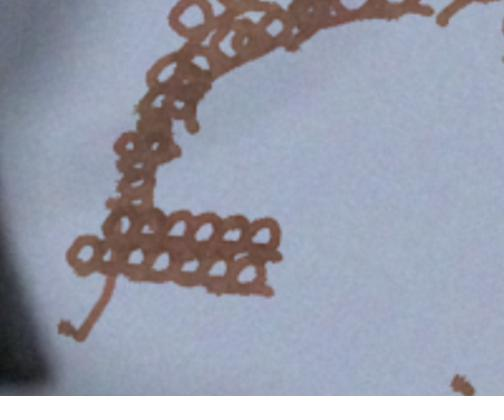

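Request:
move(target=[[0,0,0,0,0,0,1,0,0,0.109397,0,0.153889,0.238845,-1],[0,0,0,0,0,0,1,0,0,0.149376,0,0.121089,0.226345,-1],[0,0,0,0,0,0,1,0,0,0.180876,0,0.121089,0.226345,-1],[0,0,0,0,0,0,1,0,0,0.193063,0,0.14379,0.217093,-1],[0,0,0,0,0,0,1,0,0,0.194367,0,0.145691,0.216285,-1],[0,0,0,0,0,0,1,0,0,0.198051,0,0.151061,0.229885,-1],[0,0,0,0,0,0,1,0,0,0.200659,0,0.154862,0.231501,-1],[0,0,0,0,0,0,1,0,0,0.182259,0,0.137862,0.233785,-1],[0,0,0,0,0,0,1,0,0,0.179651,0,0.134061,0.235401,-1],[0,0,0,0,0,0,1,0,0,0.175967,0,0.128691,0.221801,-1],[0,0,0,0,0,0,1,0,0,0.173359,0,0.12489,0.220185,-1],[0,0,0,0,0,0,1,0,0,0.191759,0,0.14189,0.217901,-1],[0,0,0,0,0,0,1,0,0,0.193063,0,0.14379,0.217093,-1],[0,0,0,0,0,0,1,0,0,0.197736,0,0.149909,0.215002,-1]], speed=[0.9,0.15,0.2,0.1,0.065,0.17,0.065,0.22,0.065,0.17,0.065,0.22,0.065,0.08], blend=[0.01,0.003,0,0.001,0.001,0.002,0.002,0.002,0.002,0.002,0.002,0.001,0.001,0], cameras=[])

Scene clock: 359.53 s.
left_arm: end_effector_position=(+0.3347, +0.3373, +0.3235) grip_measured=+1.000 grip_effort_nm=0.00 end_effector_quat_wxyz=(+0.820, -0.014, +0.572, -0.008) | right_arm: end_effector_position=(+0.3237, +0.1280, +0.0690) grip_measured=-0.641 grip_effort_nm=-1.03 end_effector_quat_wxyz=(+0.563, -0.355, +0.687, +0.291)
Joint names: [wrist pitch, wrist roll, shoulder, wrist yaw, elbow, waist]
Joint positions: left_arm=[1.013 -0.014 0.991 -0.052 0.332 -0.05 0.094] | right_arm=[1.016 0 2.235 0.002 1.022 0.972 0.017]
Joint torques (N m): left_arm=[1.52 0.06 -3.96 -0.02 6.9 -0.01] | right_arm=[1.53 -0.01 -7.65 -0.01 6.69 -0.64]
Heat: left arm: 41 °C; right arm: 43 °C.
Joint targets: left_arm=[1.021 -0.015 0.973 -0.052 0.340 -0.050] | right_arm=[1.000 0.000 2.249 0.001 1.044 0.965]
move: done
No camera images: "cameras" was empty.

Request:
move(target=[[0,0,0,0,0,0,1,0,0,0.001304,0,0.002601,-0.003608,-1],[0,0,0,0,0,0,1,0,0,0.004988,0,0.007971,0.009992,-1],[0,0,0,0,0,0,1,0,0,0.007596,0,0.011772,0.011608,-1],[0,0,0,0,0,0,1,0,0,-0.010804,0,-0.005228,0.013892,-1],[0,0,0,0,0,0,1,0,0,-0.013412,0,-0.009029,0.015508,-1],[0,0,0,0,0,0,1,0,0,-0.017096,0,-0.014399,0.001908,-1],[0,0,0,0,0,0,1,0,0,-0.019704,0,-0.0182,0.000292,-1],[0,0,0,0,0,0,1,0,0,-0.001304,0,-0.0012,-0.001992,-1],[0,0,0,0,0,0,1,0,0,0,0,0,-0.0005,-1],[0,0,0,0,0,0,1,0,0,-0.09,0,0,-0.0005,-1],[0,0,0,0,0,0,1,0,0,-0.124839,0,-0.047898,-0.000636,-1],[0,0,0,0,0,0,1,0,0,-0.084835,0,-0.080698,-0.013136,-1],[0,0,0,0,0,0,1,0,0,-0.053335,0,-0.080698,-0.013136,-1],[0,0,0,0,0,0,1,0,0,-0.041386,0,-0.059121,-0.022463,-1],[0,0,0,0,0,0,1,0,0,-0.13,0,-0.059121,-0.022463,-1]], speed=[0.065,0.17,0.065,0.22,0.065,0.17,0.065,0.22,0.065,0.4,0.4,0.15,0.2,0.1,0.4], blend=[0.001,0.002,0.002,0.002,0.002,0.002,0.002,0.001,0,0.01,0.005,0.003,0,0,0], cameras=[])

Scene clock: 366.47 s.
left_arm: end_effector_position=(+0.3347, +0.3373, +0.3235) grip_measured=+1.000 grip_effort_nm=0.00 end_effector_quat_wxyz=(+0.820, -0.014, +0.572, -0.008) | right_arm: end_effector_position=(+0.3287, +0.0881, +0.1450) grip_measured=-0.641 grip_effort_nm=-1.03 end_effector_quat_wxyz=(+0.603, -0.324, +0.668, +0.292)
Joint names: [wrist pitch, wrist roll, shoulder, wrist yaw, elbow, waist]
Joint positions: left_arm=[1.013 -0.014 0.991 -0.052 0.332 -0.05 0.094] | right_arm=[0.99 0 1.984 0.003 0.892 0.922 0.017]
Joint torques (N m): left_arm=[1.54 0.06 -3.96 0 7.02 0.05] | right_arm=[1.76 0 -9.28 -0.01 7.05 -0.64]
Heat: left arm: 41 °C; right arm: 43 °C.
Joint targets: left_arm=[1.021 -0.015 0.973 -0.052 0.340 -0.050] | right_arm=[1.001 0.000 1.960 0.001 0.912 0.915]
move: done
No camera images: "cameras" was empty.

Request:
move(target=[[0,0,0,0,0,0,1,0,0,0.021961,0,0.034831,0.026468,-1],[0,0,0,0,0,0,1,0,0,0.061945,0,0.002031,0.013968,-1],[0,0,0,0,0,0,1,0,0,0.093445,0,0.002031,0.013968,-1],[0,0,0,0,0,0,1,0,0,0.079745,0,-0.00289,0.005624,-1],[0,0,0,0,0,0,1,0,0,0.078461,0,-0.004697,0.004782,-1],[0,0,0,0,0,0,1,0,0,0.096861,0,0.012303,0.0024,-1],[0,0,0,0,0,0,1,0,0,0.099429,0,0.015917,0.000715,-1],[0,0,0,0,0,0,1,0,0,0.103059,0,0.021023,0.014515,-1],[0,0,0,0,0,0,1,0,0,0.105627,0,0.024637,0.0162,-1],[0,0,0,0,0,0,1,0,0,0.087227,0,0.007637,0.018582,-1],[0,0,0,0,0,0,1,0,0,0.084659,0,0.004023,0.020267,-1],[0,0,0,0,0,0,1,0,0,0.081029,0,-0.001083,0.006467,-1],[0,0,0,0,0,0,1,0,0,0.079745,0,-0.00289,0.005624,-1],[0,0,0,0,0,0,1,0,0,-0.01,0,-0.00289,0.005624,-1],[0,0,0,0,0,0,1,0,0,0.004361,0,0.010149,0.009476,-1]], speed=[0.5,0.15,0.2,0.1,0.065,0.22,0.065,0.17,0.065,0.22,0.065,0.17,0.065,0.4,0.4], blend=[0.005,0.003,0,0.001,0.001,0.002,0.002,0.002,0.002,0.002,0.002,0.001,0,0.01,0], cameras=[])

Scene clock: 372.60 s.
left_arm: end_effector_position=(+0.3347, +0.3373, +0.3235) grip_measured=+1.000 grip_effort_nm=0.00 end_effector_quat_wxyz=(+0.820, -0.014, +0.572, -0.008) | right_arm: end_effector_position=(+0.3248, +0.0948, +0.1571) grip_measured=-0.641 grip_effort_nm=-1.03 end_effector_quat_wxyz=(+0.610, -0.324, +0.658, +0.301)
Joint names: [wrist pitch, wrist roll, shoulder, wrist yaw, elbow, waist]
Joint positions: left_arm=[1.013 -0.014 0.991 -0.052 0.332 -0.05 0.094] | right_arm=[0.99 0 1.974 0.003 0.908 0.935 0.017]
Joint torques (N m): left_arm=[1.53 0.07 -3.93 -0.03 7.09 -0.2] | right_arm=[1.76 -0.01 -7.75 -0.02 7.88 0.02]
Heat: left arm: 41 °C; right arm: 43 °C.
Joint targets: left_arm=[1.021 -0.015 0.973 -0.052 0.340 -0.050] | right_arm=[1.001 0.000 1.970 0.001 0.935 0.936]
move: done
No camera images: "cameras" was empty.

Request:
move(target=[[0,0,0,0,0,0,1,0,0,0.04004,0,-0.0328,-0.0125,-1],[0,0,0,0,0,0,1,0,0,0.07154,0,-0.0328,-0.0125,-1],[0,0,0,0,0,0,1,0,0,0.056192,0,-0.03998,-0.021307,-1],[0,0,0,0,0,0,1,0,0,0.055007,0,-0.041622,-0.022125,-1],[0,0,0,0,0,0,1,0,0,0.073407,0,-0.024622,-0.024439,-1],[0,0,0,0,0,0,1,0,0,0.075776,0,-0.021339,-0.026076,-1],[0,0,0,0,0,0,1,0,0,0.079124,0,-0.016699,-0.012088,-1],[0,0,0,0,0,0,1,0,0,0.081493,0,-0.013416,-0.010451,-1],[0,0,0,0,0,0,1,0,0,0.063093,0,-0.030416,-0.008137,-1],[0,0,0,0,0,0,1,0,0,0.060724,0,-0.033699,-0.0065,-1],[0,0,0,0,0,0,1,0,0,0.057376,0,-0.038339,-0.020488,-1],[0,0,0,0,0,0,1,0,0,0.056192,0,-0.03998,-0.021307,-1],[0,0,0,0,0,0,1,0,0,0.047072,0,-0.05203,-0.022314,-1]], speed=[0.15,0.2,0.1,0.065,0.22,0.065,0.17,0.065,0.22,0.065,0.17,0.065,0.08], blend=[0.003,0,0.001,0.001,0.002,0.002,0.002,0.002,0.002,0.002,0.001,0.001,0], cameras=[])

Scene clock: 377.20 s.
left_arm: end_effector_position=(+0.3347, +0.3373, +0.3235) grip_measured=+1.000 grip_effort_nm=0.00 end_effector_quat_wxyz=(+0.820, -0.014, +0.572, -0.008) | right_arm: end_effector_position=(+0.3314, +0.0666, +0.0673) grip_measured=-0.641 grip_effort_nm=-1.03 end_effector_quat_wxyz=(+0.554, -0.335, +0.717, +0.259)
Joint names: [wrist pitch, wrist roll, shoulder, wrist yaw, elbow, waist]
Joint positions: left_arm=[1.013 -0.014 0.991 -0.052 0.332 -0.05 0.094] | right_arm=[1.013 0 2.101 0.003 0.834 0.893 0.017]
Joint torques (N m): left_arm=[1.53 0.02 -4.14 -0.04 7.2 -0.09] | right_arm=[1.55 -0.01 -9.65 -0.02 3.23 -0.62]
Heat: left arm: 41 °C; right arm: 44 °C.
Joint targets: left_arm=[1.021 -0.015 0.973 -0.052 0.340 -0.050] | right_arm=[1.000 0.000 2.075 0.001 0.819 0.886]
move: done
No camera images: "cameras" was empty.

Request:
move(target=[[0,0,0,0,0,0,1,0,0,-0.001185,0,-0.002342,-0.003812,-1],[0,0,0,0,0,0,1,0,0,0.017215,0,0.014658,-0.006126,-1],[0,0,0,0,0,0,1,0,0,0.019584,0,0.017941,-0.007763,-1],[0,0,0,0,0,0,1,0,0,0.022932,0,0.022581,0.006225,-1],[0,0,0,0,0,0,1,0,0,0.025301,0,0.025864,0.007862,-1],[0,0,0,0,0,0,1,0,0,0.006901,0,0.008864,0.010176,-1],[0,0,0,0,0,0,1,0,0,0.004532,0,0.005581,0.011813,-1],[0,0,0,0,0,0,1,0,0,0.001184,0,0.000941,-0.002175,-1],[0,0,0,0,0,0,1,0,0,0,0,-0.0007,-0.002994,-1],[0,0,0,0,0,0,1,0,0,-0.009079,0,-0.013283,-0.007071,-1],[0,0,0,0,0,0,1,0,0,-0.010264,0,-0.014925,-0.007889,-1],[0,0,0,0,0,0,1,0,0,0.008136,0,0.002075,-0.010203,-1],[0,0,0,0,0,0,1,0,0,0.010505,0,0.005358,-0.01184,-1],[0,0,0,0,0,0,1,0,0,0.013853,0,0.009998,0.002148,-1],[0,0,0,0,0,0,1,0,0,0.016222,0,0.013281,0.003785,-1]], speed=[0.065,0.22,0.065,0.17,0.065,0.22,0.065,0.17,0.065,0.08,0.065,0.22,0.065,0.17,0.065], blend=[0.001,0.002,0.002,0.002,0.002,0.002,0.002,0.001,0.001,0.001,0.001,0.002,0.002,0.002,0], cameras=[])

Scene clock: 380.63 s.
left_arm: end_effector_position=(+0.3347, +0.3373, +0.3235) grip_measured=+1.000 grip_effort_nm=0.00 end_effector_quat_wxyz=(+0.820, -0.014, +0.572, -0.008) | right_arm: end_effector_position=(+0.3330, +0.0636, +0.0675) grip_measured=-0.641 grip_effort_nm=-1.03 end_effector_quat_wxyz=(+0.555, -0.333, +0.718, +0.257)
Joint names: [wrist pitch, wrist roll, shoulder, wrist yaw, elbow, waist]
Joint positions: left_arm=[1.013 -0.014 0.991 -0.052 0.332 -0.05 0.094] | right_arm=[1.014 0 2.097 0.003 0.828 0.887 0.017]
Joint torques (N m): left_arm=[1.5 0.06 -3.88 -0.07 7.17 -0.1] | right_arm=[1.53 -0.01 -6.65 -0.01 6.3 0.61]
Heat: left arm: 41 °C; right arm: 43 °C.
Joint targets: left_arm=[1.021 -0.015 0.973 -0.052 0.340 -0.050] | right_arm=[1.001 0.000 2.111 0.001 0.849 0.894]
move: done
No camera images: "cameras" was empty.

Request:
move(target=[[0,0,0,0,0,0,1,0,0,-0.0184,0,-0.017,0.002314,-1],[0,0,0,0,0,0,1,0,0,-0.020769,0,-0.020283,0.003951,-1],[0,0,0,0,0,0,1,0,0,-0.024117,0,-0.024923,-0.010037,-1],[0,0,0,0,0,0,1,0,0,-0.025301,0,-0.026564,-0.010856,-1],[0,0,0,0,0,0,1,0,0,-0.03436,0,-0.039119,-0.015014,-1],[0,0,0,0,0,0,1,0,0,-0.035545,0,-0.040761,-0.015832,-1],[0,0,0,0,0,0,1,0,0,-0.017145,0,-0.023761,-0.018146,-1],[0,0,0,0,0,0,1,0,0,-0.014776,0,-0.020478,-0.019783,-1],[0,0,0,0,0,0,1,0,0,-0.011428,0,-0.015838,-0.005795,-1],[0,0,0,0,0,0,1,0,0,-0.009059,0,-0.012555,-0.004158,-1],[0,0,0,0,0,0,1,0,0,-0.027459,0,-0.029555,-0.001844,-1],[0,0,0,0,0,0,1,0,0,-0.029828,0,-0.032838,-0.000207,-1],[0,0,0,0,0,0,1,0,0,-0.033176,0,-0.037478,-0.014195,-1],[0,0,0,0,0,0,1,0,0,-0.03436,0,-0.039119,-0.015014,-1],[0,0,0,0,0,0,1,0,0,-0.039267,0,-0.045084,-0.014897,-1]], speed=[0.22,0.065,0.17,0.065,0.08,0.065,0.22,0.065,0.17,0.065,0.22,0.065,0.17,0.065,0.08], blend=[0.002,0.002,0.002,0.001,0.001,0.001,0.002,0.002,0.002,0.002,0.002,0.002,0.001,0.001,0], cameras=[])

Scene clock: 384.13 s.
left_arm: end_effector_position=(+0.3347, +0.3373, +0.3235) grip_measured=+1.000 grip_effort_nm=0.00 end_effector_quat_wxyz=(+0.820, -0.014, +0.572, -0.008) | right_arm: end_effector_position=(+0.3298, +0.0450, +0.0669) grip_measured=-0.641 grip_effort_nm=-1.03 end_effector_quat_wxyz=(+0.551, -0.328, +0.726, +0.249)
Joint names: [wrist pitch, wrist roll, shoulder, wrist yaw, elbow, waist]
Joint positions: left_arm=[1.013 -0.014 0.991 -0.052 0.332 -0.05 0.094] | right_arm=[1.014 0 2.049 0.003 0.762 0.868 0.017]
Joint torques (N m): left_arm=[1.52 0.03 -3.86 -0.02 7.12 -0.08] | right_arm=[1.53 0 -9.21 -0.02 3.21 -0.59]
Heat: left arm: 41 °C; right arm: 43 °C.
Joint targets: left_arm=[1.021 -0.015 0.973 -0.052 0.340 -0.050] | right_arm=[1.001 0.000 2.023 0.001 0.748 0.862]
move: done; blend cut to 0.0018 rad at target 3
No camera images: "cameras" was empty.

Request:
move(target=[[0,0,0,0,0,0,1,0,0,-0.09,0,0,0,-1],[0,0,0,0,0,0,1,0,0,-0.045327,0,0.054111,0.037812,-1],[0,0,0,0,0,0,1,0,0,-0.005326,0,0.021311,0.025312,-1],[0,0,0,0,0,0,1,0,0,0.026174,0,0.021311,0.025312,-1],[0,0,0,0,0,0,1,0,0,0.040632,0,0.046975,0.013324,-1],[0,0,0,0,0,0,1,0,0,0.041816,0,0.048616,0.012505,-1],[0,0,0,0,0,0,1,0,0,0.045164,0,0.053256,0.026493,-1],[0,0,0,0,0,0,1,0,0,0.047533,0,0.056539,0.02813,-1],[0,0,0,0,0,0,1,0,0,0.029133,0,0.039539,0.030444,-1],[0,0,0,0,0,0,1,0,0,0.026764,0,0.036256,0.032081,-1],[0,0,0,0,0,0,1,0,0,0.023416,0,0.031616,0.018093,-1],[0,0,0,0,0,0,1,0,0,0.021047,0,0.028333,0.016456,-1],[0,0,0,0,0,0,1,0,0,0.039447,0,0.045333,0.014142,-1],[0,0,0,0,0,0,1,0,0,0.040632,0,0.046975,0.013324,-1],[0,0,0,0,0,0,1,0,0,0.041881,0,0.048007,0.01225,-1]], speed=[0.4,0.4,0.15,0.2,0.1,0.065,0.17,0.065,0.22,0.065,0.17,0.065,0.22,0.065,0.065], blend=[0.01,0.005,0.003,0,0.001,0.001,0.002,0.002,0.002,0.002,0.002,0.002,0.001,0.001,0], cameras=[])

Scene clock: 390.37 s.
left_arm: end_effector_position=(+0.3347, +0.3373, +0.3235) grip_measured=+1.000 grip_effort_nm=0.00 end_effector_quat_wxyz=(+0.820, -0.014, +0.572, -0.008) | right_arm: end_effector_position=(+0.3302, +0.0681, +0.0673) grip_measured=-0.641 grip_effort_nm=-1.03 end_effector_quat_wxyz=(+0.554, -0.336, +0.716, +0.260)
Joint names: [wrist pitch, wrist roll, shoulder, wrist yaw, elbow, waist]
Joint positions: left_arm=[1.013 -0.014 0.991 -0.052 0.332 -0.05 0.094] | right_arm=[1.013 0 2.102 0.003 0.835 0.897 0.017]
Joint torques (N m): left_arm=[1.49 0.06 -3.93 -0.02 6.9 0.02] | right_arm=[1.55 -0.01 -6.63 -0.01 6.26 -0.69]
Heat: left arm: 41 °C; right arm: 43 °C.
Joint targets: left_arm=[1.021 -0.015 0.973 -0.052 0.340 -0.050] | right_arm=[1.001 0.000 2.117 0.001 0.855 0.889]
move: done
No camera images: "cameras" was empty.

Request:
move(target=[[0,0,0,0,0,0,1,0,0,-0.095,0,0,0,-1],[0,0,0,0,0,0,1,0,0,-0.110608,0,-0.025991,0.021897,-1],[0,0,0,0,0,0,1,0,0,-0.070632,0,-0.058791,0.009397,-1],[0,0,0,0,0,0,1,0,0,-0.039132,0,-0.058791,0.009397,-1],[0,0,0,0,0,0,1,0,0,-0.026255,0,-0.035506,-0.001935,-1],[0,0,0,0,0,0,1,0,0,-0.02507,0,-0.033884,-0.002781,-1],[0,0,0,0,0,0,1,0,0,-0.02172,0,-0.0293,0.011351,-1],[0,0,0,0,0,0,1,0,0,-0.01935,0,-0.026056,0.013042,-1],[0,0,0,0,0,0,1,0,0,-0.03775,0,-0.043056,0.015432,-1],[0,0,0,0,0,0,1,0,0,-0.04012,0,-0.0463,0.017123,-1],[0,0,0,0,0,0,1,0,0,-0.04347,0,-0.050884,0.002991,-1],[0,0,0,0,0,0,1,0,0,-0.04584,0,-0.054128,0.0013,-1],[0,0,0,0,0,0,1,0,0,-0.02744,0,-0.037128,-0.00109,-1],[0,0,0,0,0,0,1,0,0,-0.026255,0,-0.035506,-0.001935,-1],[0,0,0,0,0,0,1,0,0,-0.021218,0,-0.029356,-0.00473,-1]], speed=[0.4,0.4,0.15,0.2,0.1,0.065,0.17,0.065,0.22,0.065,0.17,0.065,0.22,0.065,0.065], blend=[0.01,0.005,0.003,0,0.001,0.001,0.002,0.002,0.002,0.002,0.002,0.002,0.001,0.001,0], cameras=[])

Scene clock: 395.10 s.
left_arm: end_effector_position=(+0.3347, +0.3373, +0.3235) grip_measured=+1.000 grip_effort_nm=0.00 end_effector_quat_wxyz=(+0.820, -0.014, +0.572, -0.008) | right_arm: end_effector_position=(+0.3243, +0.0523, +0.0667) grip_measured=-0.641 grip_effort_nm=-1.03 end_effector_quat_wxyz=(+0.549, -0.335, +0.723, +0.254)
Joint names: [wrist pitch, wrist roll, shoulder, wrist yaw, elbow, waist]
Joint positions: left_arm=[1.013 -0.014 0.991 -0.052 0.332 -0.05 0.094] | right_arm=[1.013 0 2.055 0.003 0.77 0.886 0.017]
Joint torques (N m): left_arm=[1.51 0.04 -3.79 -0.02 7.06 -0.09] | right_arm=[1.55 0 -6.24 -0.02 6.13 -0.66]
Heat: left arm: 41 °C; right arm: 44 °C.
Joint targets: left_arm=[1.021 -0.015 0.973 -0.052 0.340 -0.050] | right_arm=[1.001 0.000 2.069 0.001 0.790 0.878]
move: done
No camera images: "cameras" was empty.

Request:
move(target=[[0,0,0,0,0,0,1,0,0,0.001185,0,0.002322,-0.003912,-1],[0,0,0,0,0,0,1,0,0,0.004535,0,0.006906,0.01022,-1],[0,0,0,0,0,0,1,0,0,0.006905,0,0.01015,0.011911,-1],[0,0,0,0,0,0,1,0,0,-0.011495,0,-0.00685,0.014301,-1],[0,0,0,0,0,0,1,0,0,-0.013865,0,-0.010094,0.015992,-1],[0,0,0,0,0,0,1,0,0,-0.017215,0,-0.014678,0.00186,-1],[0,0,0,0,0,0,1,0,0,-0.019585,0,-0.017922,0.000169,-1],[0,0,0,0,0,0,1,0,0,-0.001185,0,-0.000922,-0.002221,-1],[0,0,0,0,0,0,1,0,0,0,0,0.0007,-0.003066,-1],[0,0,0,0,0,0,1,0,0,0.002273,0,0.003102,-0.004268,-1],[0,0,0,0,0,0,1,0,0,-0.09,0,0.003102,-0.004268,-1],[0,0,0,0,0,0,1,0,0,-0.06349,0,0.038866,0.038943,-1],[0,0,0,0,0,0,1,0,0,-0.023531,0,0.006066,0.026443,-1],[0,0,0,0,0,0,1,0,0,0.007969,0,0.006066,0.026443,-1]], speed=[0.065,0.17,0.065,0.22,0.065,0.17,0.065,0.22,0.065,0.065,0.4,0.4,0.15,0.2], blend=[0.001,0.002,0.002,0.002,0.002,0.002,0.002,0.001,0.001,0,0.01,0.005,0.003,0], cameras=[])

Scene clock: 400.80 s.
left_arm: end_effector_position=(+0.3347, +0.3373, +0.3235) grip_measured=+1.000 grip_effort_nm=0.00 end_effector_quat_wxyz=(+0.820, -0.014, +0.572, -0.008) | right_arm: end_effector_position=(+0.3065, +0.0780, +0.0674) grip_measured=-0.641 grip_effort_nm=-1.03 end_effector_quat_wxyz=(+0.542, -0.355, +0.711, +0.271)
Joint names: [wrist pitch, wrist roll, shoulder, wrist yaw, elbow, waist]
Joint positions: left_arm=[1.013 -0.014 0.991 -0.052 0.332 -0.05 0.094] | right_arm=[0.998 0 2.076 0.001 0.809 0.943 0.017]
Joint torques (N m): left_arm=[1.5 0.07 -3.77 -0.01 6.97 -0.06] | right_arm=[1.67 0 -6.67 0.01 3.99 -0.54]
Heat: left arm: 41 °C; right arm: 44 °C.
Joint targets: left_arm=[1.021 -0.015 0.973 -0.052 0.340 -0.050] | right_arm=[1.000 0.000 2.087 0.000 0.804 0.937]
move: done
No camera images: "cameras" was empty.

Request:
move(target=[[0,0,0,0,0,0,1,0,0,-0.016277,0,-0.008401,-0.008988,-1],[0,0,0,0,0,0,1,0,0,-0.017555,0,-0.01016,-0.009897,-1],[0,0,0,0,0,0,1,0,0,0.000845,0,0.00684,-0.012467,-1],[0,0,0,0,0,0,1,0,0,0.0034,0,0.010357,-0.014285,-1],[0,0,0,0,0,0,1,0,0,0.007012,0,0.015329,-0.000165,-1],[0,0,0,0,0,0,1,0,0,0.009567,0,0.018846,0.001653,-1],[0,0,0,0,0,0,1,0,0,-0.008833,0,0.001846,0.004223,-1],[0,0,0,0,0,0,1,0,0,-0.011388,0,-0.001671,0.006041,-1],[0,0,0,0,0,0,1,0,0,-0.015,0,-0.006643,-0.008079,-1],[0,0,0,0,0,0,1,0,0,-0.016277,0,-0.008401,-0.008988,-1],[0,0,0,0,0,0,1,0,0,-0.025083,0,-0.020604,-0.012601,-1],[0,0,0,0,0,0,1,0,0,-0.026361,0,-0.022363,-0.01351,-1],[0,0,0,0,0,0,1,0,0,-0.007961,0,-0.005363,-0.01608,-1],[0,0,0,0,0,0,1,0,0,-0.005406,0,-0.001846,-0.017898,-1],[0,0,0,0,0,0,1,0,0,-0.001794,0,0.003126,-0.003778,-1]], speed=[0.1,0.065,0.22,0.065,0.17,0.065,0.22,0.065,0.17,0.065,0.08,0.065,0.22,0.065,0.17], blend=[0.001,0.001,0.002,0.002,0.002,0.002,0.002,0.002,0.001,0.001,0.001,0.001,0.002,0.002,0], cameras=[])

Scene clock: 404.40 s.
left_arm: end_effector_position=(+0.3347, +0.3373, +0.3235) grip_measured=+1.000 grip_effort_nm=0.00 end_effector_quat_wxyz=(+0.820, -0.014, +0.572, -0.008) | right_arm: end_effector_position=(+0.3135, +0.0675, +0.0669) grip_measured=-0.641 grip_effort_nm=-1.03 end_effector_quat_wxyz=(+0.546, -0.347, +0.715, +0.264)
Joint names: [wrist pitch, wrist roll, shoulder, wrist yaw, elbow, waist]
Joint positions: left_arm=[1.013 -0.014 0.991 -0.052 0.332 -0.05 0.094] | right_arm=[1.012 0 2.069 0.003 0.79 0.921 0.017]
Joint torques (N m): left_arm=[1.5 0.07 -3.9 -0.01 7.2 -0.05] | right_arm=[1.55 0 -6.39 -0.01 6.2 0.68]
Heat: left arm: 41 °C; right arm: 44 °C.
Joint targets: left_arm=[1.021 -0.015 0.973 -0.052 0.340 -0.050] | right_arm=[1.001 0.000 2.083 0.001 0.811 0.929]
move: done
No camera images: "cameras" was empty.

Request:
move(target=[[0,0,0,0,0,0,1,0,0,0.002555,0,0.003517,0.001818,-1],[0,0,0,0,0,0,1,0,0,-0.015845,0,-0.013483,0.004388,-1],[0,0,0,0,0,0,1,0,0,-0.0184,0,-0.017,0.006206,-1],[0,0,0,0,0,0,1,0,0,-0.022012,0,-0.021972,-0.007914,-1],[0,0,0,0,0,0,1,0,0,-0.023289,0,-0.02373,-0.008823,-1],[0,0,0,0,0,0,1,0,0,-0.031686,0,-0.035182,-0.012915,-1],[0,0,0,0,0,0,1,0,0,-0.032964,0,-0.036941,-0.013824,-1],[0,0,0,0,0,0,1,0,0,-0.014564,0,-0.019941,-0.016394,-1],[0,0,0,0,0,0,1,0,0,-0.012009,0,-0.016424,-0.018212,-1],[0,0,0,0,0,0,1,0,0,-0.008397,0,-0.011452,-0.004092,-1],[0,0,0,0,0,0,1,0,0,-0.005842,0,-0.007935,-0.002274,-1],[0,0,0,0,0,0,1,0,0,-0.024242,0,-0.024935,0.000296,-1],[0,0,0,0,0,0,1,0,0,-0.026797,0,-0.028452,0.002114,-1],[0,0,0,0,0,0,1,0,0,-0.030409,0,-0.033424,-0.012006,-1],[0,0,0,0,0,0,1,0,0,-0.031686,0,-0.034482,-0.009855,-1]], speed=[0.065,0.22,0.065,0.17,0.065,0.08,0.065,0.22,0.065,0.17,0.065,0.22,0.065,0.17,0.065], blend=[0.002,0.002,0.002,0.001,0.001,0.001,0.001,0.002,0.002,0.002,0.002,0.002,0.002,0.001,0], cameras=[])

Scene clock: 407.73 s.
left_arm: end_effector_position=(+0.3347, +0.3373, +0.3235) grip_measured=+1.000 grip_effort_nm=0.00 end_effector_quat_wxyz=(+0.820, -0.014, +0.572, -0.008) | right_arm: end_effector_position=(+0.3100, +0.0567, +0.0666) grip_measured=-0.641 grip_effort_nm=-1.03 end_effector_quat_wxyz=(+0.543, -0.345, +0.720, +0.260)
Joint names: [wrist pitch, wrist roll, shoulder, wrist yaw, elbow, waist]
Joint positions: left_arm=[1.013 -0.014 0.991 -0.052 0.332 -0.05 0.094] | right_arm=[1.013 0 2.038 0.003 0.747 0.913 0.017]
Joint torques (N m): left_arm=[1.52 0.04 -3.96 -0.02 7.17 -0.02] | right_arm=[1.54 -0.01 -9.09 -0.02 3.15 -0.54]
Heat: left arm: 41 °C; right arm: 44 °C.
Joint targets: left_arm=[1.021 -0.015 0.973 -0.052 0.340 -0.050] | right_arm=[1.000 0.000 2.013 0.001 0.734 0.907]
move: done
No camera images: "cameras" was empty.

Request:
move(target=[[0,0,0,0,0,0,1,0,0,-0.005765,0,-0.007755,-0.003319,-1],[0,0,0,0,0,0,1,0,0,-0.09,0,-0.007755,-0.003319,-1],[0,0,0,0,0,0,1,0,0,-0.11,0,-0.03,-0.2,-1]], speed=[0.08,0.4,0.9], blend=[0,0.01,0], cameras=["cam_above"])

Request:
zoom_image(camera="cam_above", region=[220, 270, 340, 370])

Scene clock: 416.13 s.
left_arm: end_effector_position=(+0.3347, +0.3373, +0.3235) grip_measured=+1.000 grip_effort_nm=0.00 end_effector_quat_wxyz=(+0.820, -0.014, +0.572, -0.008) | right_arm: end_effector_position=(+0.4368, -0.1313, +0.1463) grip_measured=-0.641 grip_effort_nm=-1.03 end_effector_quat_wxyz=(+0.642, -0.162, +0.736, +0.140)
Joint names: [wrist pitch, wrist roll, shoulder, wrist yaw, elbow, waist]
Joint positions: left_arm=[1.013 -0.014 0.991 -0.052 0.332 -0.05 0.094] | right_arm=[0.989 0 1.8 0.009 0.674 0.456 0.017]
Joint torques (N m): left_arm=[1.52 0.07 -4.07 -0.06 7.16 -0.16] | right_arm=[1.77 0 -8.51 -0.08 4.55 0.49]
Heat: left arm: 41 °C; right arm: 44 °C.
Joint targets: left_arm=[1.021 -0.015 0.973 -0.052 0.340 -0.050] | right_arm=[1.000 0.000 1.768 0.001 0.667 0.462]
move: done
Images, in order (width x height): cam_above 672x504.

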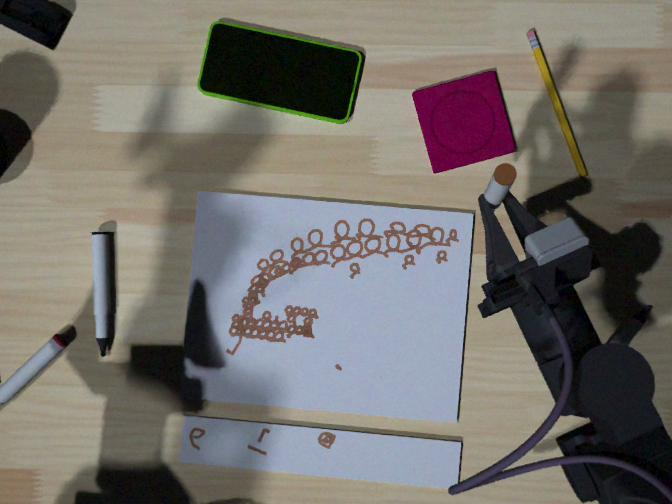

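Scaled by 4.200 from the camera's 672x504 image, which has a finer 960x720 frame.

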